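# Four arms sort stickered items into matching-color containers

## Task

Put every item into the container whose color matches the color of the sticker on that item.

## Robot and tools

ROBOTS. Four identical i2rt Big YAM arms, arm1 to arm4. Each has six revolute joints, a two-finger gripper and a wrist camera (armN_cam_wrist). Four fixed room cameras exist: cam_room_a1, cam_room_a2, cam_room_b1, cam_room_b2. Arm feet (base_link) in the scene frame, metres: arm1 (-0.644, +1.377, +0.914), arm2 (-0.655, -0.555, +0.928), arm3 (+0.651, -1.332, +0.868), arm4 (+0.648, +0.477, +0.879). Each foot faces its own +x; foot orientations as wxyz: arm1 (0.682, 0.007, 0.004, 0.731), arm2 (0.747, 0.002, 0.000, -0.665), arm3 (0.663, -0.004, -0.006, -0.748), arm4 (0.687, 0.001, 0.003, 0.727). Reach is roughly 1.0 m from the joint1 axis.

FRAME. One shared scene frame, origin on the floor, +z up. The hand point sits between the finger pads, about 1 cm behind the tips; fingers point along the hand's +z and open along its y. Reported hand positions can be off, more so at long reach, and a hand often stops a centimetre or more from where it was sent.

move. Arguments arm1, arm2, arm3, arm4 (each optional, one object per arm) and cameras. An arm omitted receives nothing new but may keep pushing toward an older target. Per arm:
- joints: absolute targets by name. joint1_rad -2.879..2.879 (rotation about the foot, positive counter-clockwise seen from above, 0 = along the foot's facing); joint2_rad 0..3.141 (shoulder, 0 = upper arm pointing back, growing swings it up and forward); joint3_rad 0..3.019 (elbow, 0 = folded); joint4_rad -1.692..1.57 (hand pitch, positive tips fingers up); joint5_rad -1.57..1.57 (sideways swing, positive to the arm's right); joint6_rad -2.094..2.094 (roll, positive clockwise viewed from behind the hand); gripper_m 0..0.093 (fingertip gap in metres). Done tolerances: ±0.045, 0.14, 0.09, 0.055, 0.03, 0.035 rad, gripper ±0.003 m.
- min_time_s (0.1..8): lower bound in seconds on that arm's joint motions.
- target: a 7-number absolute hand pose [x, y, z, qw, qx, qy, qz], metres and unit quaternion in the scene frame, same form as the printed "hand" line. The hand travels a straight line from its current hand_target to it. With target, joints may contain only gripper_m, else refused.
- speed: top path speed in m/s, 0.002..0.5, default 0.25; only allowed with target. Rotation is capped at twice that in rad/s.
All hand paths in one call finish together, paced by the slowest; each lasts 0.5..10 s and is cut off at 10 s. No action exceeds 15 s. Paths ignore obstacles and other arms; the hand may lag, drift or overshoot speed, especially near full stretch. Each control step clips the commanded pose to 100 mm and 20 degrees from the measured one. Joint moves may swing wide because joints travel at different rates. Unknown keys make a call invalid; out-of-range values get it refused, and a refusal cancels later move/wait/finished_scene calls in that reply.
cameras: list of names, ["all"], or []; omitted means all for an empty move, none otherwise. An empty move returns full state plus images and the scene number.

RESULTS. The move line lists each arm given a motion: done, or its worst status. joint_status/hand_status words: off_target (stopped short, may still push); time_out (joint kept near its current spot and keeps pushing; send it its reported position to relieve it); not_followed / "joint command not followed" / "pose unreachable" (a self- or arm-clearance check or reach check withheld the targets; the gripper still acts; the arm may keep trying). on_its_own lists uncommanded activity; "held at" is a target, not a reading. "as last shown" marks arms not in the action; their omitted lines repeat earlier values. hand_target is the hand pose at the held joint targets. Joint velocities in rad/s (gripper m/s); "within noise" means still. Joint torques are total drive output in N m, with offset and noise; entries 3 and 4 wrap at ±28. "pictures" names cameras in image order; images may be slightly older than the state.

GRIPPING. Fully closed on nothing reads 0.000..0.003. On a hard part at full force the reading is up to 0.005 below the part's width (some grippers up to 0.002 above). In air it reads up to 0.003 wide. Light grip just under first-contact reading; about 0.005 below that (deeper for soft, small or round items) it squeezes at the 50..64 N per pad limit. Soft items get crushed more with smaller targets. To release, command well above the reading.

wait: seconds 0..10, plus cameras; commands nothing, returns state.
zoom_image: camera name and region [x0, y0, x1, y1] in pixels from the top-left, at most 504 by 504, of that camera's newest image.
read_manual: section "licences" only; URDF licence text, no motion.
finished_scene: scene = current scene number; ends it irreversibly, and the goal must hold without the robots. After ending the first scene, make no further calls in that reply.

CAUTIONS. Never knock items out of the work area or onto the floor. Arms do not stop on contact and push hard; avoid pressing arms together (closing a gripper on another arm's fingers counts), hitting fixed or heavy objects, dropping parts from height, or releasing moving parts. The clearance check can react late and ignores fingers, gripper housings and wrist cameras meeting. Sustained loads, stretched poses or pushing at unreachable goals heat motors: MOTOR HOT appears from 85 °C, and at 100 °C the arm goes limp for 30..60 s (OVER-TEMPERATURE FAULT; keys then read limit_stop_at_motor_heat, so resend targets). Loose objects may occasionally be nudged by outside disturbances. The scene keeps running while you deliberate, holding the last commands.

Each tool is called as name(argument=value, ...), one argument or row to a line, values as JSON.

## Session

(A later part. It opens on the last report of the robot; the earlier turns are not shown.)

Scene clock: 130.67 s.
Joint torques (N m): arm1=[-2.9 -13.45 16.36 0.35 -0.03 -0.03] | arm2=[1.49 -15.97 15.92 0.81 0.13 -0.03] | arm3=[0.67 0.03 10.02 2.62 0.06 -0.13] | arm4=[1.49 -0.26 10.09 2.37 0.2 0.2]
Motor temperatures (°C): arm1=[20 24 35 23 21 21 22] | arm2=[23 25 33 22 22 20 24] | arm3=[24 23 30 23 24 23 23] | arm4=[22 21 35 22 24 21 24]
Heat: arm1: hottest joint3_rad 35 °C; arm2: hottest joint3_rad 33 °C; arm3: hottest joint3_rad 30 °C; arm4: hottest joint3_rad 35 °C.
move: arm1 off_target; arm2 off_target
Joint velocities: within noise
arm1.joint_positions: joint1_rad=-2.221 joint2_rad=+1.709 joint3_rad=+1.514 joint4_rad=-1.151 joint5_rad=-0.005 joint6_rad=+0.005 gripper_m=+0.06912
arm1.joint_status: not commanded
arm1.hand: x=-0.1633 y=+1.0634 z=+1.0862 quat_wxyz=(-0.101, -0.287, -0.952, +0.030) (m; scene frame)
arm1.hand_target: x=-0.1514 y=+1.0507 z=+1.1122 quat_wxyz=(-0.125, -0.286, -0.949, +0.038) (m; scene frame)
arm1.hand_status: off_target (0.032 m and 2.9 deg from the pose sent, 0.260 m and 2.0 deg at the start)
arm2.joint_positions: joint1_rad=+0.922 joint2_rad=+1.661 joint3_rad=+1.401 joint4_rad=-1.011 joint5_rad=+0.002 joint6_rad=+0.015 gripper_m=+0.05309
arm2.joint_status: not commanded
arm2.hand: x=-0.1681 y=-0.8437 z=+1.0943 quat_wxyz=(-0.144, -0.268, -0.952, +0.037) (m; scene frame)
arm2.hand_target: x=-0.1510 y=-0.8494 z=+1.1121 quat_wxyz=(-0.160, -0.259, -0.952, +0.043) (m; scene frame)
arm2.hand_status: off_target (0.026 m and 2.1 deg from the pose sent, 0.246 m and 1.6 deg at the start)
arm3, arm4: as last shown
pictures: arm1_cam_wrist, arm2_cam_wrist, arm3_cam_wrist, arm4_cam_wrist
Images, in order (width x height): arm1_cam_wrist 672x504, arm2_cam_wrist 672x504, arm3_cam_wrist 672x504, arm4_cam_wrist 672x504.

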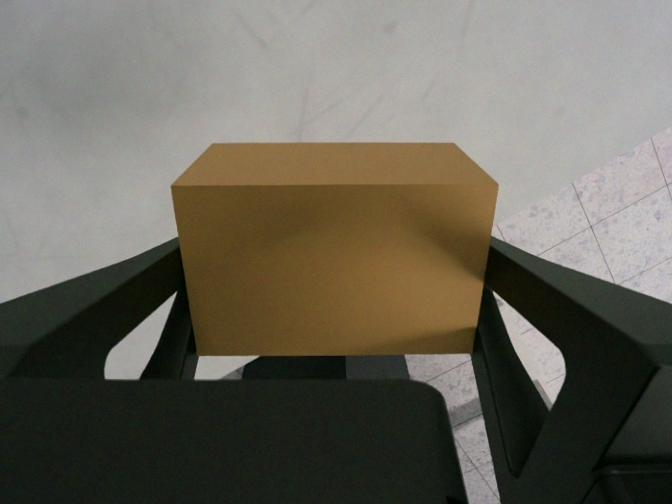

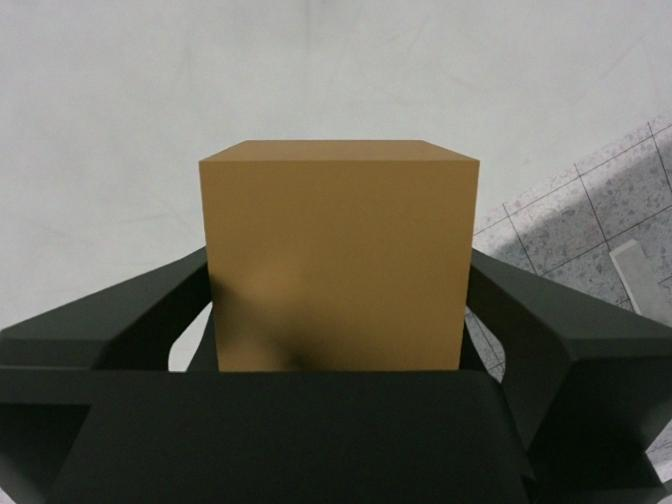

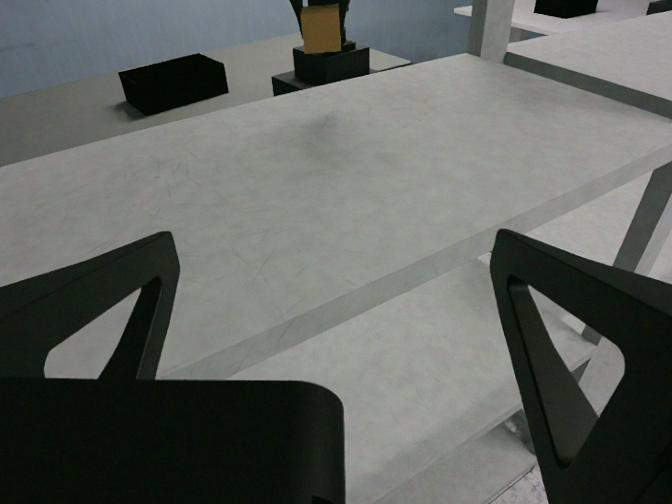

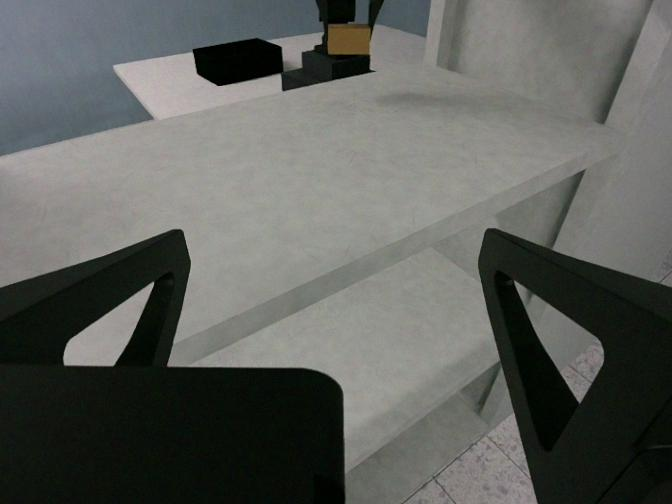

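move(
  arm1={"target":[0.007,0.943,1.082,0.1250,0.2857,0.9494,-0.0376]},
  arm2={"target":[0.018,-0.949,1.08,0.1592,0.2586,0.9518,-0.0433]},
)

move(
  arm1={"target":[0.004,0.944,1.040,0.1250,0.2857,0.9494,-0.0376],"speed":0.07},
  arm2={"target":[0.015,-0.948,1.024,0.1592,0.2586,0.9518,-0.0433],"speed":0.07},
  cameras=["arm3_cam_wrist","arm4_cam_wrist"],
)

Scene clock: 137.07 s.
Joint torques (N m): arm1=[-2.96 -21.19 16.72 0.46 -0.02 -0.03] | arm2=[1.26 -23.53 16.73 0.85 0.11 -0.05] | arm3=[0.79 0.03 10.03 2.63 0.06 -0.13] | arm4=[1.03 -0.26 10.13 2.14 0.2 0.18]
Motor temperatures (°C): arm1=[20 25 36 23 21 21 22] | arm2=[23 25 33 22 22 20 24] | arm3=[24 23 30 23 24 23 23] | arm4=[22 21 35 22 24 21 24]
Heat: arm1: hottest joint3_rad 36 °C; arm2: hottest joint3_rad 33 °C; arm3: hottest joint3_rad 30 °C; arm4: hottest joint3_rad 35 °C.
move: arm1 off_target; arm2 off_target
Joint velocities: within noise
arm1.joint_positions: joint1_rad=-2.221 joint2_rad=+2.325 joint3_rad=+2.433 joint4_rad=-1.445 joint5_rad=-0.006 joint6_rad=+0.003 gripper_m=+0.06912
arm1.joint_status: not commanded
arm1.hand: x=+0.0005 y=+0.9557 z=+1.0625 quat_wxyz=(-0.105, -0.286, -0.952, +0.031) (m; scene frame)
arm1.hand_target: x=+0.0058 y=+0.9436 z=+1.0823 quat_wxyz=(-0.126, -0.286, -0.949, +0.038) (m; scene frame)
arm1.hand_status: off_target (0.024 m and 2.5 deg from the pose sent, 0.209 m and 2.9 deg at the start)
arm2.joint_positions: joint1_rad=+0.922 joint2_rad=+2.232 joint3_rad=+2.216 joint4_rad=-1.244 joint5_rad=+0.002 joint6_rad=+0.015 gripper_m=+0.05309
arm2.joint_status: not commanded
arm2.hand: x=+0.0039 y=-0.9449 z=+1.0730 quat_wxyz=(-0.149, -0.267, -0.951, +0.039) (m; scene frame)
arm2.hand_target: x=+0.0171 y=-0.9485 z=+1.0799 quat_wxyz=(-0.160, -0.259, -0.952, +0.044) (m; scene frame)
arm2.hand_status: off_target (0.016 m and 1.6 deg from the pose sent, 0.214 m and 2.1 deg at the start)
arm3, arm4: as last shown
pictures: none

Scene clock: 138.43 s.
Joint torques (N m): arm1=[-2.67 -22.3 11.22 1.46 -0.1 -0.06] | arm2=[1.14 -23.47 10.58 2.18 0.07 -0.07] | arm3=[0.67 0.09 10.03 2.59 0.05 -0.12] | arm4=[1.08 -0.32 10.15 2.24 0.23 0.16]
Motor temperatures (°C): arm1=[20 25 36 23 21 21 22] | arm2=[23 26 33 22 22 20 24] | arm3=[24 23 30 23 24 23 23] | arm4=[22 21 35 22 24 21 24]
Heat: arm1: hottest joint3_rad 36 °C; arm2: hottest joint3_rad 33 °C; arm3: hottest joint3_rad 30 °C; arm4: hottest joint3_rad 35 °C.
move: arm1 off_target; arm2 off_target
Joint velocities: within noise
arm1.joint_positions: joint1_rad=-2.221 joint2_rad=+2.325 joint3_rad=+2.341 joint4_rad=-1.341 joint5_rad=-0.006 joint6_rad=+0.002 gripper_m=+0.06912
arm1.joint_status: not commanded
arm1.hand: x=+0.0042 y=+0.9531 z=+1.0281 quat_wxyz=(-0.110, -0.285, -0.952, +0.033) (m; scene frame)
arm1.hand_target: x=+0.0038 y=+0.9440 z=+1.0403 quat_wxyz=(-0.125, -0.286, -0.949, +0.038) (m; scene frame)
arm1.hand_status: off_target (0.015 m and 1.8 deg from the pose sent, 0.025 m and 2.5 deg at the start)
arm2.joint_positions: joint1_rad=+0.922 joint2_rad=+2.233 joint3_rad=+2.148 joint4_rad=-1.133 joint5_rad=+0.002 joint6_rad=+0.015 gripper_m=+0.05309
arm2.joint_status: not commanded
arm2.hand: x=+0.0116 y=-0.9494 z=+1.0500 quat_wxyz=(-0.170, -0.266, -0.948, +0.044) (m; scene frame)
arm2.hand_target: x=+0.0142 y=-0.9476 z=+1.0243 quat_wxyz=(-0.159, -0.259, -0.952, +0.043) (m; scene frame)
arm2.hand_status: off_target (0.026 m and 1.6 deg from the pose sent, 0.050 m and 1.6 deg at the start)
arm3, arm4: as last shown
pictures: arm3_cam_wrist, arm4_cam_wrist
Images, in order (width x height): arm3_cam_wrist 672x504, arm4_cam_wrist 672x504.

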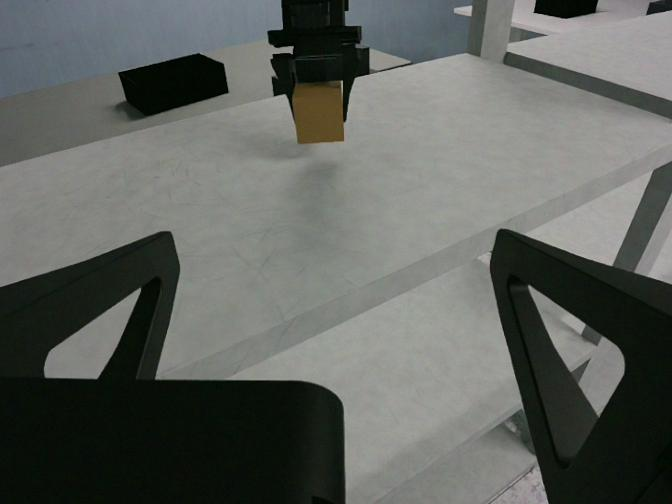

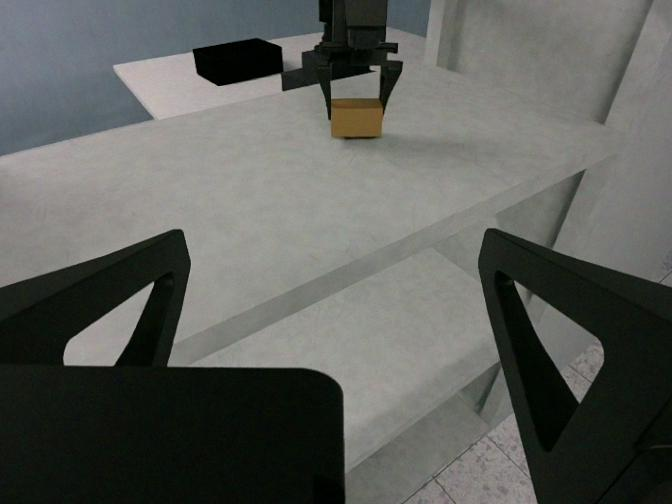

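move(
  arm1={"target":[0.004,0.946,1.014,0.1250,0.2857,0.9494,-0.0376],"speed":0.05},
  arm2={"target":[0.012,-0.948,0.996,0.1592,0.2586,0.9518,-0.0433],"speed":0.06},
  cameras=["arm3_cam_wrist","arm4_cam_wrist"],
)

zoom_image(
  camera="arm4_cam_wrist",
  region=[290, 60, 430, 165],
)

zoom_image(
  camera="arm3_cam_wrist",
  region=[250, 70, 390, 175],
)

Scene clock: 146.77 s.
Joint torques (N m): arm1=[-2.67 -21.71 9.76 1.66 -0.01 -0.04] | arm2=[0.91 -23 10.36 2.18 0.03 -0.08] | arm3=[0.67 0.09 10.03 2.62 0.05 -0.13] | arm4=[0.91 -0.03 10.14 2.17 0.2 0.19]
Motor temperatures (°C): arm1=[20 26 35 23 21 21 22] | arm2=[23 27 33 22 22 20 24] | arm3=[24 23 30 23 24 23 23] | arm4=[22 21 35 22 24 21 24]
Heat: arm1: hottest joint3_rad 35 °C; arm2: hottest joint3_rad 33 °C; arm3: hottest joint3_rad 30 °C; arm4: hottest joint3_rad 35 °C.
move: arm1 done; arm2 off_target
Joint velocities: within noise
arm1.joint_positions: joint1_rad=-2.221 joint2_rad=+2.314 joint3_rad=+2.286 joint4_rad=-1.278 joint5_rad=-0.006 joint6_rad=+0.002 gripper_m=+0.06912
arm1.joint_status: not commanded
arm1.hand: x=+0.0057 y=+0.9520 z=+1.0160 quat_wxyz=(-0.119, -0.285, -0.950, +0.036) (m; scene frame)
arm1.hand_target: x=+0.0039 y=+0.9460 z=+1.0139 quat_wxyz=(-0.125, -0.286, -0.949, +0.038) (m; scene frame)
arm1.hand_status: done (0.007 m and 0.7 deg from the pose sent, 0.016 m and 1.8 deg at the start)
arm2.joint_positions: joint1_rad=+0.922 joint2_rad=+2.235 joint3_rad=+2.085 joint4_rad=-1.064 joint5_rad=+0.002 joint6_rad=+0.014 gripper_m=+0.05309
arm2.joint_status: not commanded
arm2.hand: x=+0.0106 y=-0.9487 z=+1.0256 quat_wxyz=(-0.172, -0.266, -0.948, +0.045) (m; scene frame)
arm2.hand_target: x=+0.0109 y=-0.9474 z=+0.9964 quat_wxyz=(-0.159, -0.259, -0.952, +0.043) (m; scene frame)
arm2.hand_status: off_target (0.030 m and 1.8 deg from the pose sent, 0.054 m and 1.6 deg at the start)
arm3, arm4: as last shown
pictures: arm3_cam_wrist, arm4_cam_wrist
Images, in order (width x height): arm3_cam_wrist 672x504, arm4_cam_wrist 672x504.

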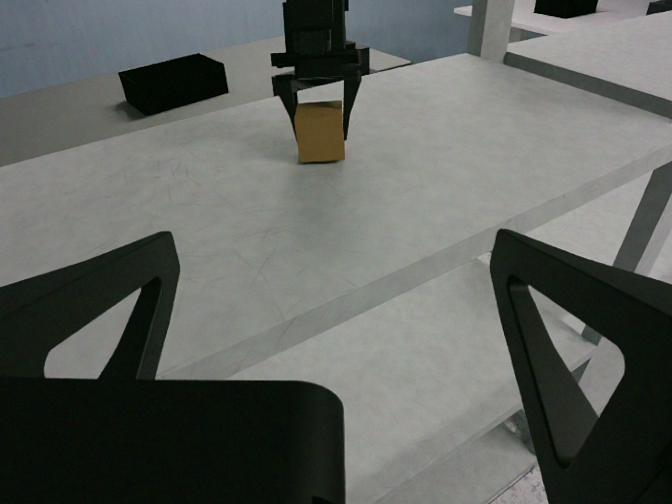

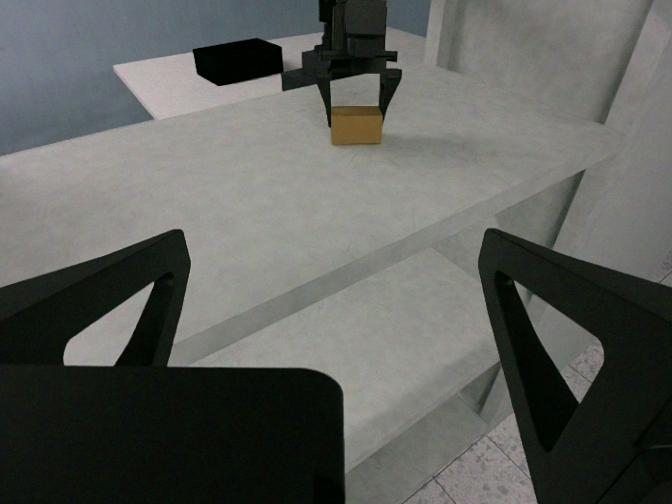

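Scaled by 3.600.

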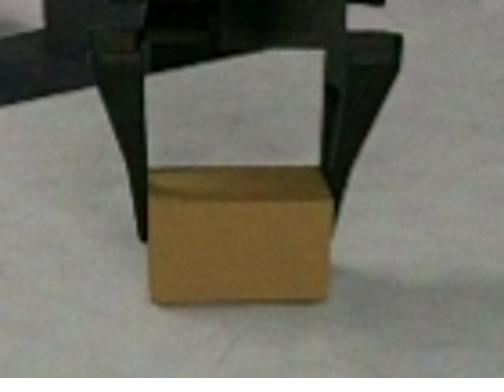

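Scaled by 3.600.

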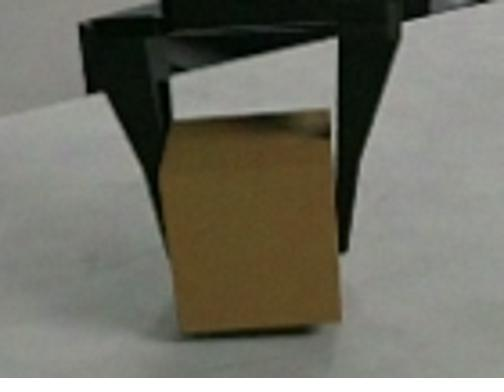

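move(
  arm1={"target":[0.005,0.949,1.004,0.1250,0.2857,0.9494,-0.0376],"speed":0.05},
  arm2={"target":[0.011,-0.948,0.986,0.1592,0.2586,0.9518,-0.0433],"speed":0.05},
  cameras=["arm3_cam_wrist","arm4_cam_wrist"],
)

zoom_image(
  camera="arm4_cam_wrist",
  region=[290, 60, 430, 165],
)

zoom_image(
  camera="arm3_cam_wrist",
  region=[250, 70, 390, 175],
)

Scene clock: 153.03 s.
Joint torques (N m): arm1=[-1.96 -20.6 9.54 1.74 0.01 0.03] | arm2=[0.91 -23.06 9.73 2.32 0.02 -0.07] | arm3=[0.67 0.03 10.03 2.61 0.06 -0.13] | arm4=[1.61 -0.44 10.07 2.1 0.21 0.17]
Motor temperatures (°C): arm1=[20 26 34 23 21 21 22] | arm2=[23 26 32 22 22 20 24] | arm3=[24 23 30 23 24 23 23] | arm4=[22 21 35 22 24 21 24]
Heat: arm1: hottest joint3_rad 34 °C; arm2: hottest joint3_rad 32 °C; arm3: hottest joint3_rad 30 °C; arm4: hottest joint3_rad 35 °C.
move: arm1 off_target; arm2 off_target
Joint velocities: within noise
arm1.joint_positions: joint1_rad=-2.221 joint2_rad=+2.301 joint3_rad=+2.261 joint4_rad=-1.254 joint5_rad=-0.006 joint6_rad=+0.002 gripper_m=+0.06912
arm1.joint_status: not commanded
arm1.hand: x=+0.0055 y=+0.9521 z=+1.0159 quat_wxyz=(-0.125, -0.285, -0.950, +0.037) (m; scene frame)
arm1.hand_target: x=+0.0048 y=+0.9490 z=+1.0042 quat_wxyz=(-0.125, -0.286, -0.949, +0.038) (m; scene frame)
arm1.hand_status: off_target (0.012 m and 0.1 deg from the pose sent, 0.012 m and 0.7 deg at the start)
arm2.joint_positions: joint1_rad=+0.922 joint2_rad=+2.235 joint3_rad=+2.072 joint4_rad=-1.041 joint5_rad=+0.002 joint6_rad=+0.013 gripper_m=+0.05309
arm2.joint_status: not commanded
arm2.hand: x=+0.0119 y=-0.9494 z=+1.0215 quat_wxyz=(-0.177, -0.265, -0.947, +0.046) (m; scene frame)
arm2.hand_target: x=+0.0097 y=-0.9473 z=+0.9867 quat_wxyz=(-0.159, -0.259, -0.952, +0.043) (m; scene frame)
arm2.hand_status: off_target (0.036 m and 2.2 deg from the pose sent, 0.040 m and 1.8 deg at the start)
arm3, arm4: as last shown
pictures: arm3_cam_wrist, arm4_cam_wrist
Images, in order (width x height): arm3_cam_wrist 672x504, arm4_cam_wrist 672x504.

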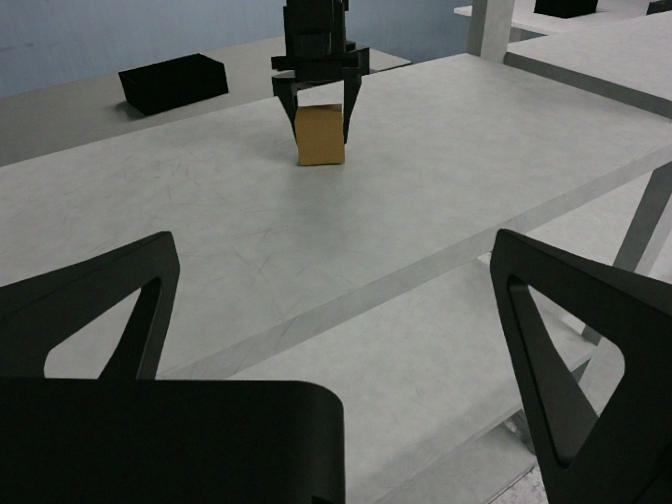

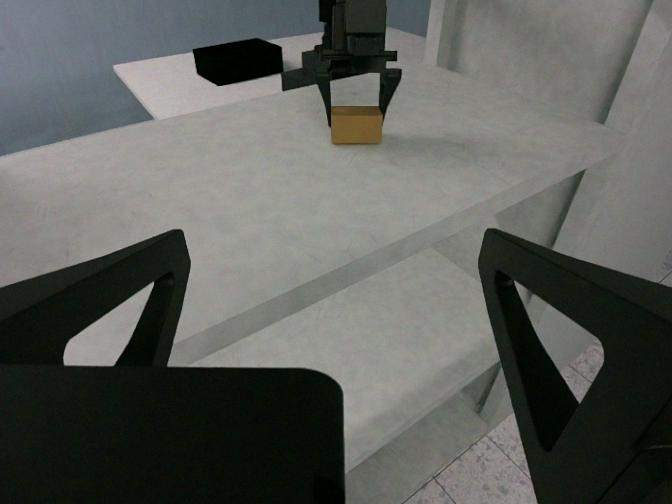

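Scaled by 3.600.

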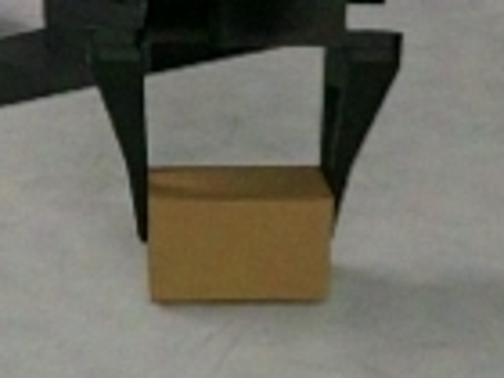

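Scaled by 3.600.

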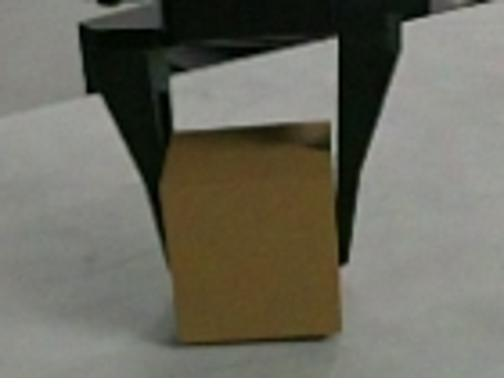

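move(
  arm1={"joints":{"gripper_m":0.093}},
  arm2={"joints":{"gripper_m":0.093}},
  cameras=["arm1_cam_wrist","arm2_cam_wrist"],
)

Scene clock: 178.60 s.
Joint torques (N m): arm1=[-1.96 -20.72 11.36 1.44 0.04 0.01] | arm2=[0.91 -22.89 9.7 2.15 0.02 -0.07] | arm3=[0.67 -0.03 10.03 2.58 0.05 -0.13] | arm4=[0.91 0.5 10.02 2.13 0.21 0.17]
Motor temperatures (°C): arm1=[20 27 33 23 21 21 22] | arm2=[23 26 32 22 22 20 25] | arm3=[24 23 30 23 24 23 23] | arm4=[22 21 36 22 24 21 24]
Heat: arm1: hottest joint3_rad 33 °C; arm2: hottest joint3_rad 32 °C; arm3: hottest joint3_rad 30 °C; arm4: hottest joint3_rad 36 °C.
move: arm1 done; arm2 done
Joint velocities: within noise
arm1.joint_positions: joint1_rad=-2.221 joint2_rad=+2.301 joint3_rad=+2.241 joint4_rad=-1.245 joint5_rad=-0.006 joint6_rad=+0.002 gripper_m=+0.09296
arm1.joint_status: all done
arm1.hand: x=+0.0028 y=+0.9538 z=+1.0077 quat_wxyz=(-0.120, -0.285, -0.950, +0.036) (m; scene frame)
arm1.hand_target: x=+0.0047 y=+0.9491 z=+1.0041 quat_wxyz=(-0.125, -0.286, -0.949, +0.038) (m; scene frame)
arm1.hand_status: not commanded
arm2.joint_positions: joint1_rad=+0.922 joint2_rad=+2.235 joint3_rad=+2.072 joint4_rad=-1.038 joint5_rad=+0.002 joint6_rad=+0.012 gripper_m=+0.09293
arm2.joint_status: all done
arm2.hand: x=+0.0125 y=-0.9497 z=+1.0218 quat_wxyz=(-0.178, -0.265, -0.947, +0.047) (m; scene frame)
arm2.hand_target: x=+0.0097 y=-0.9473 z=+0.9867 quat_wxyz=(-0.159, -0.259, -0.952, +0.043) (m; scene frame)
arm2.hand_status: not commanded
arm3, arm4: as last shown
pictures: arm1_cam_wrist, arm2_cam_wrist
Images, in order (width x height): arm1_cam_wrist 672x504, arm2_cam_wrist 672x504.

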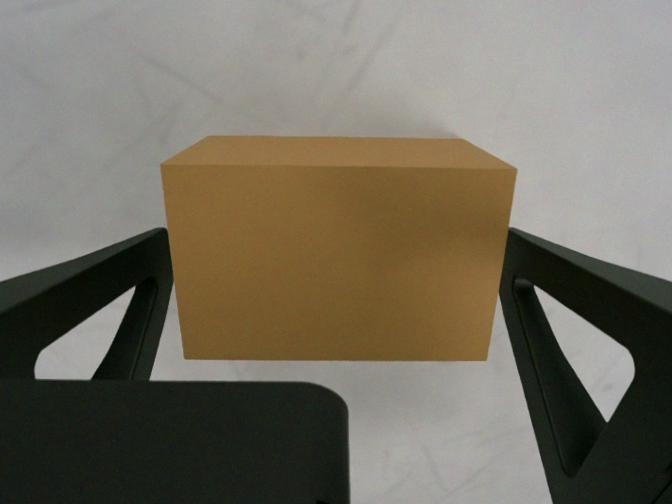

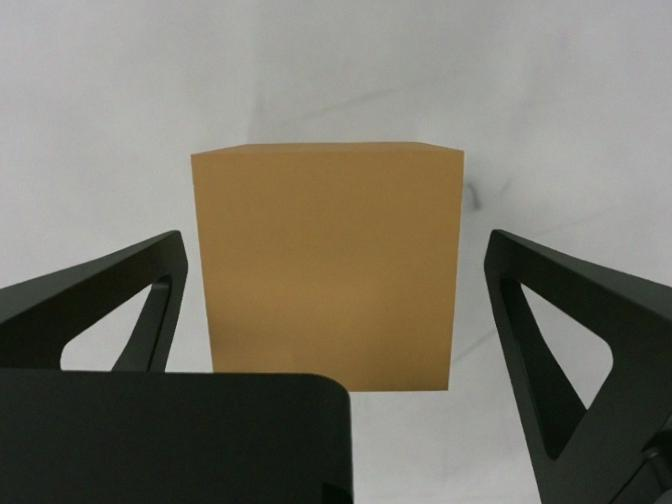

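move(
  arm1={"target":[0.0,0.953,1.10,0.1250,0.2857,0.9494,-0.0376],"speed":0.12},
  arm2={"target":[0.0,-0.941,1.10,0.1592,0.2586,0.9518,-0.0433],"speed":0.12},
)

move(
  arm1={"target":[-0.37,1.197,1.115,0.1415,0.2850,0.9471,-0.0426],"speed":0.3},
  arm2={"target":[-0.37,-0.722,1.115,0.1426,0.2593,0.9544,-0.0388],"speed":0.3},
  cameras=["arm1_cam_wrist","arm2_cam_wrist","arm3_cam_wrist","arm4_cam_wrist"],
)

Scene clock: 185.53 s.
Joint torques (N m): arm1=[-2.32 -22.3 16.43 0.29 0.03 0.05] | arm2=[0.97 -25.64 15.61 0.79 0.06 -0.05] | arm3=[0.73 0.15 10.03 2.66 0.04 -0.13] | arm4=[1.67 -0.44 10.14 2.3 0.21 0.17]
Motor temperatures (°C): arm1=[20 27 34 23 21 21 22] | arm2=[23 26 32 22 22 20 24] | arm3=[24 23 30 23 24 23 23] | arm4=[22 21 36 22 24 21 24]
Heat: arm1: hottest joint3_rad 34 °C; arm2: hottest joint3_rad 32 °C; arm3: hottest joint3_rad 30 °C; arm4: hottest joint3_rad 36 °C.
move: arm1 off_target; arm2 off_target
Joint velocities: within noise
arm1.joint_positions: joint1_rad=-2.221 joint2_rad=+2.301 joint3_rad=+2.397 joint4_rad=-1.453 joint5_rad=-0.006 joint6_rad=+0.002 gripper_m=+0.09296
arm1.joint_status: not commanded
arm1.hand: x=-0.0076 y=+0.9611 z=+1.0645 quat_wxyz=(-0.095, -0.286, -0.953, +0.029) (m; scene frame)
arm1.hand_target: x=-0.0015 y=+0.9539 z=+1.1001 quat_wxyz=(-0.126, -0.286, -0.949, +0.038) (m; scene frame)
arm1.hand_status: off_target (0.037 m and 3.6 deg from the pose sent, 0.092 m and 0.6 deg at the start)
arm2.joint_positions: joint1_rad=+0.922 joint2_rad=+2.188 joint3_rad=+2.151 joint4_rad=-1.241 joint5_rad=+0.002 joint6_rad=+0.012 gripper_m=+0.09293
arm2.joint_status: not commanded
arm2.hand: x=-0.0099 y=-0.9368 z=+1.0762 quat_wxyz=(-0.141, -0.266, -0.953, +0.037) (m; scene frame)
arm2.hand_target: x=-0.0010 y=-0.9405 z=+1.1000 quat_wxyz=(-0.160, -0.259, -0.952, +0.044) (m; scene frame)
arm2.hand_status: off_target (0.026 m and 2.4 deg from the pose sent, 0.080 m and 2.4 deg at the start)
arm3, arm4: as last shown
pictures: none

Scene clock: 187.63 s.
Joint torques (N m): arm1=[-2.55 -2.9 11.63 0.65 -0.01 -0.02] | arm2=[1.49 -6.18 10.33 0.9 0.14 0.01] | arm3=[0.79 0.21 10.02 2.66 0.05 -0.13] | arm4=[1.32 -0.5 10.13 2.22 0.24 0.19]
Motor temperatures (°C): arm1=[20 27 34 23 21 21 22] | arm2=[23 26 32 22 22 20 24] | arm3=[24 23 30 23 24 23 23] | arm4=[22 21 36 22 24 21 24]
Heat: arm1: hottest joint3_rad 34 °C; arm2: hottest joint3_rad 32 °C; arm3: hottest joint3_rad 30 °C; arm4: hottest joint3_rad 36 °C.
move: arm1 done; arm2 done
Joint velocities: within noise
arm1.joint_positions: joint1_rad=-2.221 joint2_rad=+0.978 joint3_rad=+0.870 joint4_rad=-1.142 joint5_rad=-0.006 joint6_rad=+0.002 gripper_m=+0.09296
arm1.joint_status: not commanded
arm1.hand: x=-0.3689 y=+1.1989 z=+1.1156 quat_wxyz=(-0.147, -0.284, -0.947, +0.044) (m; scene frame)
arm1.hand_target: x=-0.3700 y=+1.1970 z=+1.1149 quat_wxyz=(-0.141, -0.285, -0.947, +0.043) (m; scene frame)
arm1.hand_status: done (0.002 m and 0.6 deg from the pose sent, 0.435 m and 5.6 deg at the start)
arm2.joint_positions: joint1_rad=+0.922 joint2_rad=+1.012 joint3_rad=+0.859 joint4_rad=-1.093 joint5_rad=+0.002 joint6_rad=+0.012 gripper_m=+0.09293
arm2.joint_status: not commanded
arm2.hand: x=-0.3668 y=-0.7267 z=+1.1228 quat_wxyz=(-0.157, -0.266, -0.950, +0.041) (m; scene frame)
arm2.hand_target: x=-0.3701 y=-0.7220 z=+1.1151 quat_wxyz=(-0.143, -0.259, -0.954, +0.039) (m; scene frame)
arm2.hand_status: done (0.010 m and 1.9 deg from the pose sent, 0.421 m and 0.9 deg at the start)
arm3.joint_positions: joint1_rad=-1.982 joint2_rad=+0.362 joint3_rad=+0.344 joint4_rad=-0.006 joint5_rad=-0.001 joint6_rad=+0.008 gripper_m=+0.09397
arm3.joint_status: not commanded
arm3.hand: x=+0.3735 y=-1.1640 z=+1.1800 quat_wxyz=(+0.176, -0.692, +0.195, +0.673) (m; scene frame)
arm3.hand_target: x=+0.3764 y=-1.1622 z=+1.1852 quat_wxyz=(+0.184, -0.683, +0.193, +0.680) (m; scene frame)
arm3.hand_status: not commanded
arm4.joint_positions: joint1_rad=+0.879 joint2_rad=+0.365 joint3_rad=+0.336 joint4_rad=-0.009 joint5_rad=-0.004 joint6_rad=-0.014 gripper_m=+0.09396
arm4.joint_status: not commanded
arm4.hand: x=+0.3899 y=+0.6694 z=+1.1884 quat_wxyz=(-0.218, +0.685, -0.221, -0.659) (m; scene frame)
arm4.hand_target: x=+0.3912 y=+0.6675 z=+1.2003 quat_wxyz=(-0.218, +0.671, -0.221, -0.673) (m; scene frame)
arm4.hand_status: not commanded
pictures: arm1_cam_wrist, arm2_cam_wrist, arm3_cam_wrist, arm4_cam_wrist
Images, in order (width x height): arm1_cam_wrist 672x504, arm2_cam_wrist 672x504, arm3_cam_wrist 672x504, arm4_cam_wrist 672x504.

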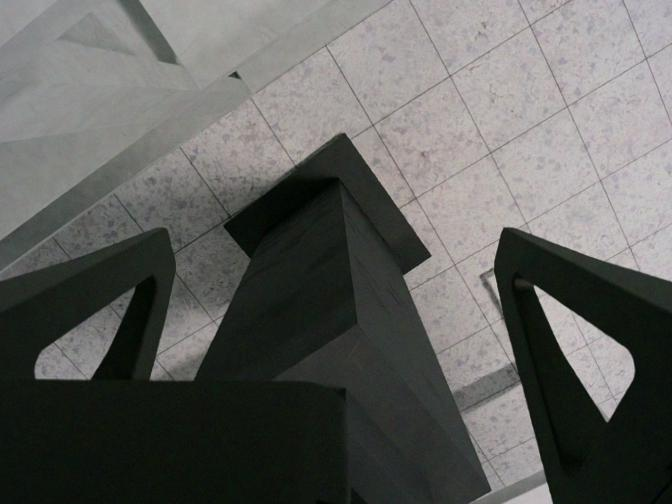

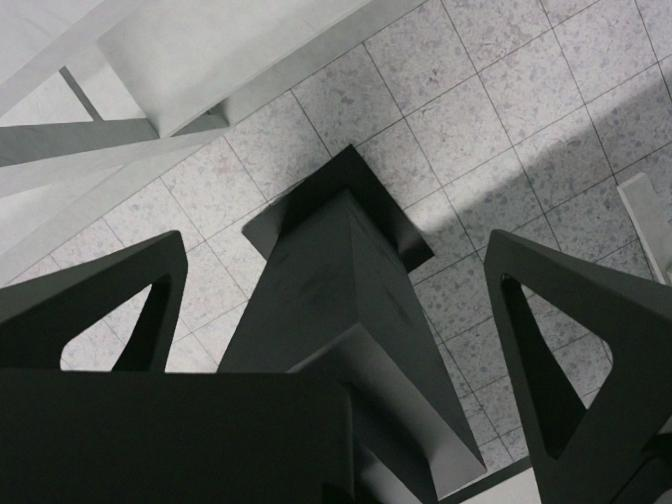

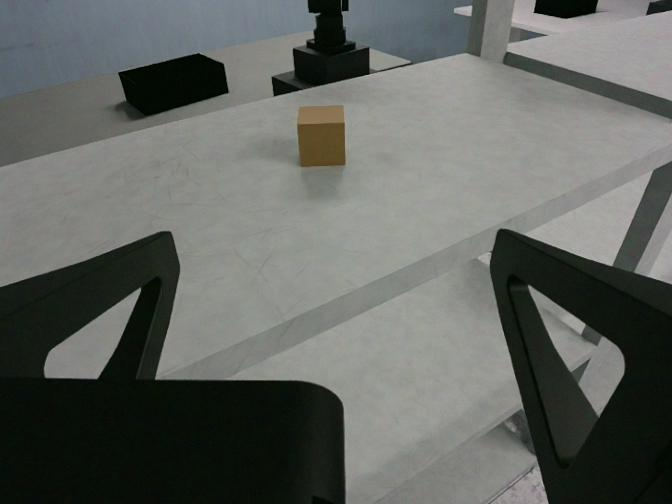

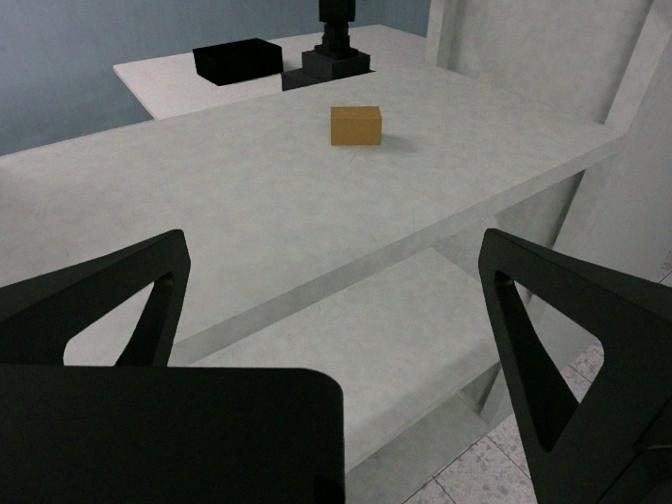

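move(
  arm4={"target":[0.30,0.73,1.11,0.0757,-0.9237,0.2824,0.2475],"speed":0.3},
  arm3={"target":[0.30,-1.12,1.11,0.0681,-0.9319,0.2540,0.2497],"speed":0.3},
)

move(
  arm4={"target":[0.055,0.925,1.11,0.0757,-0.9237,0.2824,0.2475],"speed":0.3},
  arm3={"target":[0.060,-0.975,1.11,0.0681,-0.9319,0.2540,0.2497],"speed":0.3},
  cameras=["arm3_cam_wrist","arm4_cam_wrist"],
)

Scene clock: 196.03 s.
Joint torques (N m): arm1=[-2.2 -3.08 11.56 0.73 -0.08 -0.02] | arm2=[1.44 -6.18 10.32 0.91 0.14 0] | arm3=[1.38 -7.53 14.13 0.58 0.11 -0.13] | arm4=[1.14 -8.06 12.7 0.27 -0.01 -0.07]
Motor temperatures (°C): arm1=[20 26 33 23 21 21 22] | arm2=[23 26 33 22 22 20 24] | arm3=[24 23 31 23 24 23 23] | arm4=[22 21 37 22 24 21 24]
Heat: arm1: hottest joint3_rad 33 °C; arm2: hottest joint3_rad 33 °C; arm3: hottest joint3_rad 31 °C; arm4: hottest joint3_rad 37 °C.
move: arm3 off_target; arm4 off_target
Joint velocities: within noise
arm1, arm2: as last shown
arm3.joint_positions: joint1_rad=-1.982 joint2_rad=+1.072 joint3_rad=+0.922 joint4_rad=-0.936 joint5_rad=+0.009 joint6_rad=+0.004 gripper_m=+0.09397
arm3.joint_status: not commanded
arm3.hand: x=+0.3123 y=-1.1274 z=+1.0838 quat_wxyz=(+0.060, -0.936, +0.259, +0.229) (m; scene frame)
arm3.hand_target: x=+0.3010 y=-1.1205 z=+1.1098 quat_wxyz=(+0.068, -0.932, +0.254, +0.250) (m; scene frame)
arm3.hand_status: off_target (0.030 m and 2.7 deg from the pose sent, 0.111 m and 58.1 deg at the start)
arm4.joint_positions: joint1_rad=+0.879 joint2_rad=+1.141 joint3_rad=+0.941 joint4_rad=-0.882 joint5_rad=-0.011 joint6_rad=-0.020 gripper_m=+0.09396
arm4.joint_status: not commanded
arm4.hand: x=+0.3128 y=+0.7239 z=+1.0878 quat_wxyz=(-0.070, +0.925, -0.293, -0.232) (m; scene frame)
arm4.hand_target: x=+0.3008 y=+0.7295 z=+1.1100 quat_wxyz=(-0.076, +0.924, -0.283, -0.248) (m; scene frame)
arm4.hand_status: off_target (0.026 m and 2.2 deg from the pose sent, 0.134 m and 58.0 deg at the start)
pictures: none

Scene clock: 197.90 s.
Joint torques (N m): arm1=[-2.61 -2.55 11.4 0.68 -0.03 -0.01] | arm2=[1.49 -6.18 10.36 0.92 0.14 0.01] | arm3=[1.14 -20.42 14.26 0.58 0 -0.12] | arm4=[0.21 -22.3 13.05 0.31 -0.03 -0.09]
Motor temperatures (°C): arm1=[20 26 33 23 21 21 22] | arm2=[23 26 33 22 22 20 24] | arm3=[24 23 31 23 24 23 23] | arm4=[22 22 37 22 24 21 24]
Heat: arm1: hottest joint3_rad 33 °C; arm2: hottest joint3_rad 33 °C; arm3: hottest joint3_rad 31 °C; arm4: hottest joint3_rad 37 °C.
move: arm3 off_target; arm4 off_target
Joint velocities: within noise
arm1, arm2: as last shown
arm3.joint_positions: joint1_rad=-1.982 joint2_rad=+1.811 joint3_rad=+1.708 joint4_rad=-0.979 joint5_rad=+0.009 joint6_rad=-0.002 gripper_m=+0.09397
arm3.joint_status: not commanded
arm3.hand: x=+0.0703 y=-0.9851 z=+1.0862 quat_wxyz=(+0.062, -0.937, +0.257, +0.230) (m; scene frame)
arm3.hand_target: x=+0.0612 y=-0.9756 z=+1.1101 quat_wxyz=(+0.068, -0.932, +0.254, +0.250) (m; scene frame)
arm3.hand_status: off_target (0.028 m and 2.4 deg from the pose sent, 0.296 m and 2.6 deg at the start)
arm4.joint_positions: joint1_rad=+0.872 joint2_rad=+1.969 joint3_rad=+1.916 joint4_rad=-1.023 joint5_rad=-0.019 joint6_rad=-0.038 gripper_m=+0.09396
arm4.joint_status: not commanded
arm4.hand: x=+0.0624 y=+0.9136 z=+1.0952 quat_wxyz=(-0.071, +0.926, -0.287, -0.236) (m; scene frame)
arm4.hand_target: x=+0.0559 y=+0.9245 z=+1.1099 quat_wxyz=(-0.076, +0.924, -0.283, -0.248) (m; scene frame)
arm4.hand_status: off_target (0.020 m and 1.6 deg from the pose sent, 0.328 m and 2.2 deg at the start)
pictures: arm3_cam_wrist, arm4_cam_wrist
Images, in order (width x height): arm3_cam_wrist 672x504, arm4_cam_wrist 672x504.

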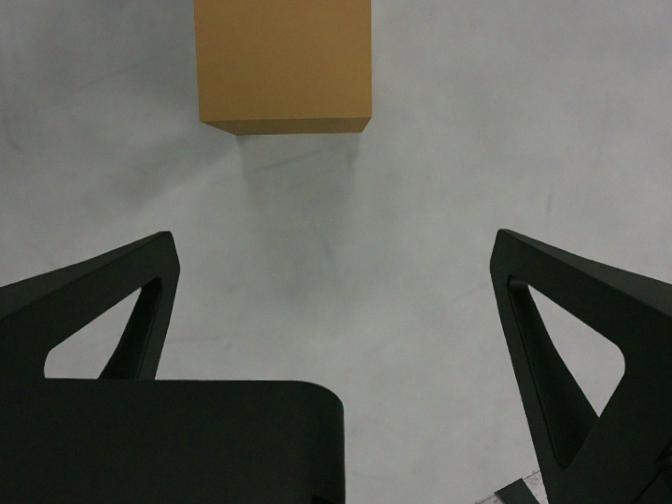

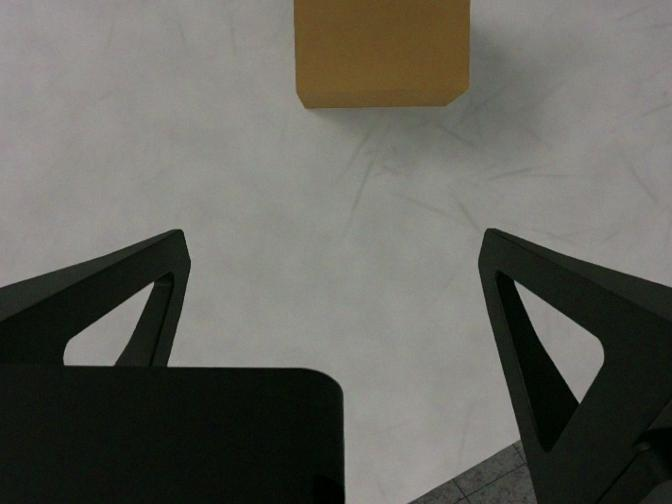

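move(
  arm4={"target":[-0.001,0.985,1.09,0.0757,-0.9237,0.2824,0.2475],"speed":0.15},
  arm3={"target":[-0.016,-0.964,1.098,0.0681,-0.9319,0.2540,0.2497],"speed":0.15},
  cameras=["arm3_cam_wrist","arm4_cam_wrist"],
)

Scene clock: 221.70 s.
Joint torques (N m): arm1=[-2.14 -1.73 11.36 0.58 -0.03 -0.05] | arm2=[1.49 -6.24 10.35 0.92 0.14 0] | arm3=[2.26 -23.65 14.35 0.59 0.13 0.02] | arm4=[0.62 -25.93 13 0.42 -0.09 -0.1]
Motor temperatures (°C): arm1=[20 25 33 23 21 21 22] | arm2=[23 26 33 22 22 20 23] | arm3=[24 24 31 23 24 23 23] | arm4=[22 23 38 22 24 21 24]
Heat: arm1: hottest joint3_rad 33 °C; arm2: hottest joint3_rad 33 °C; arm3: hottest joint3_rad 31 °C; arm4: hottest joint3_rad 38 °C.
move: arm3 off_target; arm4 off_target
Joint velocities: within noise
arm1, arm2: as last shown
arm3.joint_positions: joint1_rad=-1.953 joint2_rad=+2.022 joint3_rad=+2.001 joint4_rad=-1.058 joint5_rad=+0.027 joint6_rad=+0.021 gripper_m=+0.09397
arm3.joint_status: not commanded
arm3.hand: x=-0.0015 y=-0.9644 z=+1.0769 quat_wxyz=(+0.064, -0.937, +0.256, +0.231) (m; scene frame)
arm3.hand_target: x=-0.0148 y=-0.9646 z=+1.0981 quat_wxyz=(+0.068, -0.932, +0.254, +0.250) (m; scene frame)
arm3.hand_status: off_target (0.026 m and 2.3 deg from the pose sent, 0.090 m and 2.4 deg at the start)
arm4.joint_positions: joint1_rad=+0.850 joint2_rad=+2.263 joint3_rad=+2.369 joint4_rad=-1.174 joint5_rad=-0.029 joint6_rad=-0.054 gripper_m=+0.09396
arm4.joint_status: not commanded
arm4.hand: x=+0.0043 y=+0.9770 z=+1.0820 quat_wxyz=(-0.072, +0.924, -0.288, -0.239) (m; scene frame)
arm4.hand_target: x=-0.0005 y=+0.9845 z=+1.0901 quat_wxyz=(-0.076, +0.923, -0.282, -0.249) (m; scene frame)
arm4.hand_status: off_target (0.012 m and 1.2 deg from the pose sent, 0.096 m and 1.6 deg at the start)
pictures: arm3_cam_wrist, arm4_cam_wrist
Images, in order (width x height): arm3_cam_wrist 672x504, arm4_cam_wrist 672x504.

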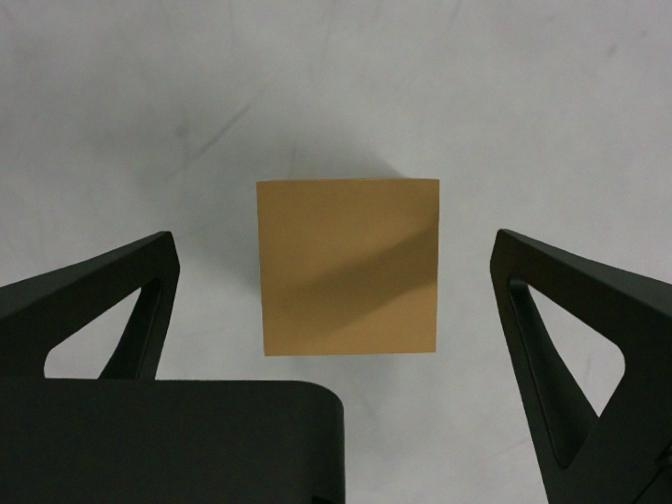

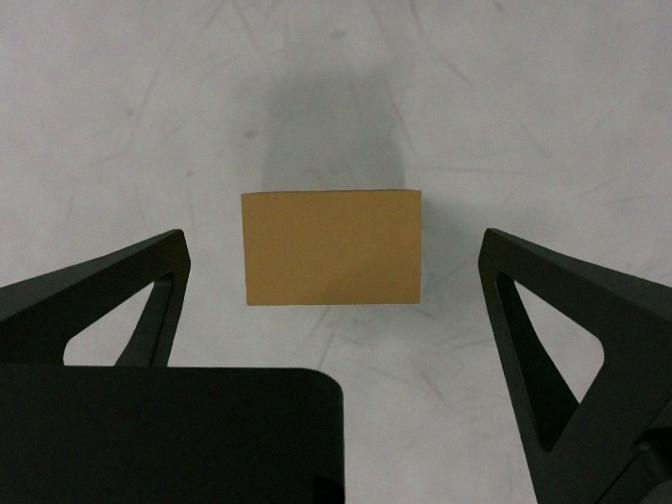

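move(
  arm4={"target":[0.002,0.983,1.03,0.0757,-0.9237,0.2824,0.2475],"speed":0.12},
  arm3={"target":[-0.008,-0.964,1.035,0.0681,-0.9319,0.2540,0.2497],"speed":0.12},
)

move(
  arm4={"target":[0.002,0.983,1.00,0.0757,-0.9237,0.2824,0.2475],"speed":0.08},
  arm3={"target":[-0.008,-0.964,1.004,0.0681,-0.9319,0.2540,0.2497],"speed":0.08},
  cameras=["arm3_cam_wrist","arm4_cam_wrist"],
)

Scene clock: 243.57 s.
Joint torques (N m): arm1=[-2.73 -1.96 11.59 0.76 -0.05 -0.02] | arm2=[1.55 -6.24 10.3 0.91 0.14 0.01] | arm3=[1.67 -24.18 9.43 1.59 0 -0.03] | arm4=[0.73 -28.22 9.35 1.29 -0.06 -0.1]
Motor temperatures (°C): arm1=[20 25 33 23 21 21 22] | arm2=[23 26 33 22 22 20 23] | arm3=[24 25 33 23 24 23 23] | arm4=[22 25 43 22 24 21 24]
Heat: arm1: hottest joint3_rad 33 °C; arm2: hottest joint3_rad 33 °C; arm3: hottest joint3_rad 33 °C; arm4: hottest joint3_rad 43 °C.
move: arm3 done; arm4 done
Joint velocities: within noise
arm1, arm2: as last shown
arm3.joint_positions: joint1_rad=-1.953 joint2_rad=+2.022 joint3_rad=+1.887 joint4_rad=-0.914 joint5_rad=+0.027 joint6_rad=+0.021 gripper_m=+0.09397
arm3.joint_status: not commanded
arm3.hand: x=-0.0043 y=-0.9634 z=+1.0372 quat_wxyz=(+0.068, -0.933, +0.255, +0.245) (m; scene frame)
arm3.hand_target: x=-0.0079 y=-0.9640 z=+1.0351 quat_wxyz=(+0.068, -0.932, +0.254, +0.250) (m; scene frame)
arm3.hand_status: done (0.004 m and 0.5 deg from the pose sent, 0.042 m and 2.2 deg at the start)
arm4.joint_positions: joint1_rad=+0.850 joint2_rad=+2.263 joint3_rad=+2.219 joint4_rad=-1.029 joint5_rad=-0.029 joint6_rad=-0.055 gripper_m=+0.09396
arm4.joint_status: not commanded
arm4.hand: x=+0.0035 y=+0.9773 z=+1.0244 quat_wxyz=(-0.071, +0.925, -0.288, -0.237) (m; scene frame)
arm4.hand_target: x=+0.0020 y=+0.9829 z=+1.0302 quat_wxyz=(-0.076, +0.924, -0.282, -0.248) (m; scene frame)
arm4.hand_status: done (0.008 m and 1.4 deg from the pose sent, 0.052 m and 1.2 deg at the start)
pictures: none

Scene clock: 244.53 s.
Joint torques (N m): arm1=[-2.26 -2.2 11.49 0.65 0.01 -0.02] | arm2=[1.44 -6.3 10.32 0.91 0.15 0.01] | arm3=[1.85 -22.3 8.51 1.62 0.02 -0.05] | arm4=[0.5 -27.4 7.99 1.28 -0.06 -0.05]
Motor temperatures (°C): arm1=[20 25 33 23 21 21 22] | arm2=[23 26 33 22 22 20 23] | arm3=[24 25 33 23 24 23 23] | arm4=[22 25 43 22 24 21 24]
Heat: arm1: hottest joint3_rad 33 °C; arm2: hottest joint3_rad 33 °C; arm3: hottest joint3_rad 33 °C; arm4: hottest joint3_rad 43 °C.
move: arm3 off_target; arm4 off_target
Joint velocities: within noise
arm1, arm2: as last shown
arm3.joint_positions: joint1_rad=-1.953 joint2_rad=+2.022 joint3_rad=+1.839 joint4_rad=-0.840 joint5_rad=+0.026 joint6_rad=+0.021 gripper_m=+0.09397
arm3.joint_status: not commanded
arm3.hand: x=-0.0065 y=-0.9624 z=+1.0222 quat_wxyz=(+0.071, -0.930, +0.254, +0.257) (m; scene frame)
arm3.hand_target: x=-0.0076 y=-0.9641 z=+1.0043 quat_wxyz=(+0.068, -0.932, +0.254, +0.250) (m; scene frame)
arm3.hand_status: off_target (0.018 m and 1.0 deg from the pose sent, 0.033 m and 0.5 deg at the start)
arm4.joint_positions: joint1_rad=+0.850 joint2_rad=+2.260 joint3_rad=+2.172 joint4_rad=-0.957 joint5_rad=-0.030 joint6_rad=-0.059 gripper_m=+0.09396
arm4.joint_status: not commanded
arm4.hand: x=+0.0000 y=+0.9797 z=+1.0119 quat_wxyz=(-0.076, +0.922, -0.285, -0.250) (m; scene frame)
arm4.hand_target: x=+0.0021 y=+0.9828 z=+1.0001 quat_wxyz=(-0.076, +0.924, -0.282, -0.247) (m; scene frame)
arm4.hand_status: off_target (0.012 m and 0.4 deg from the pose sent, 0.025 m and 1.5 deg at the start)
pictures: arm3_cam_wrist, arm4_cam_wrist
Images, in order (width x height): arm3_cam_wrist 672x504, arm4_cam_wrist 672x504.

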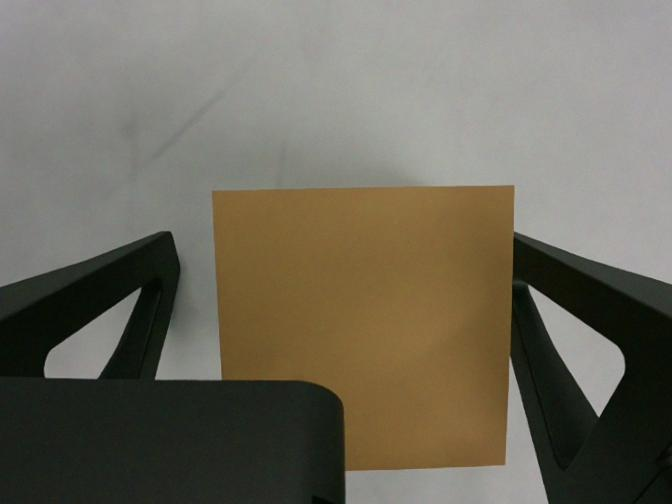

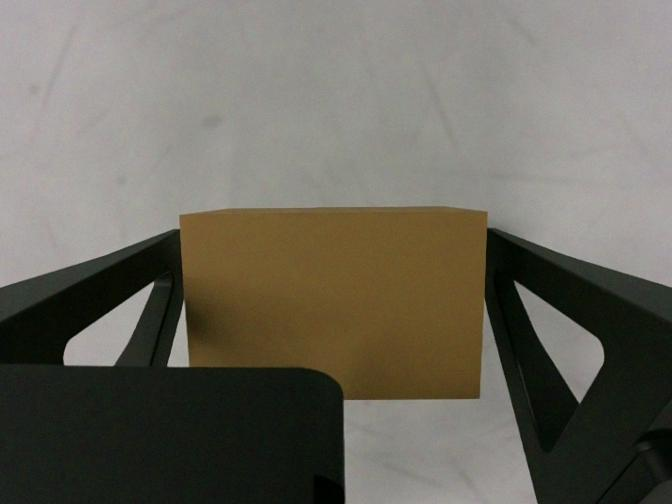

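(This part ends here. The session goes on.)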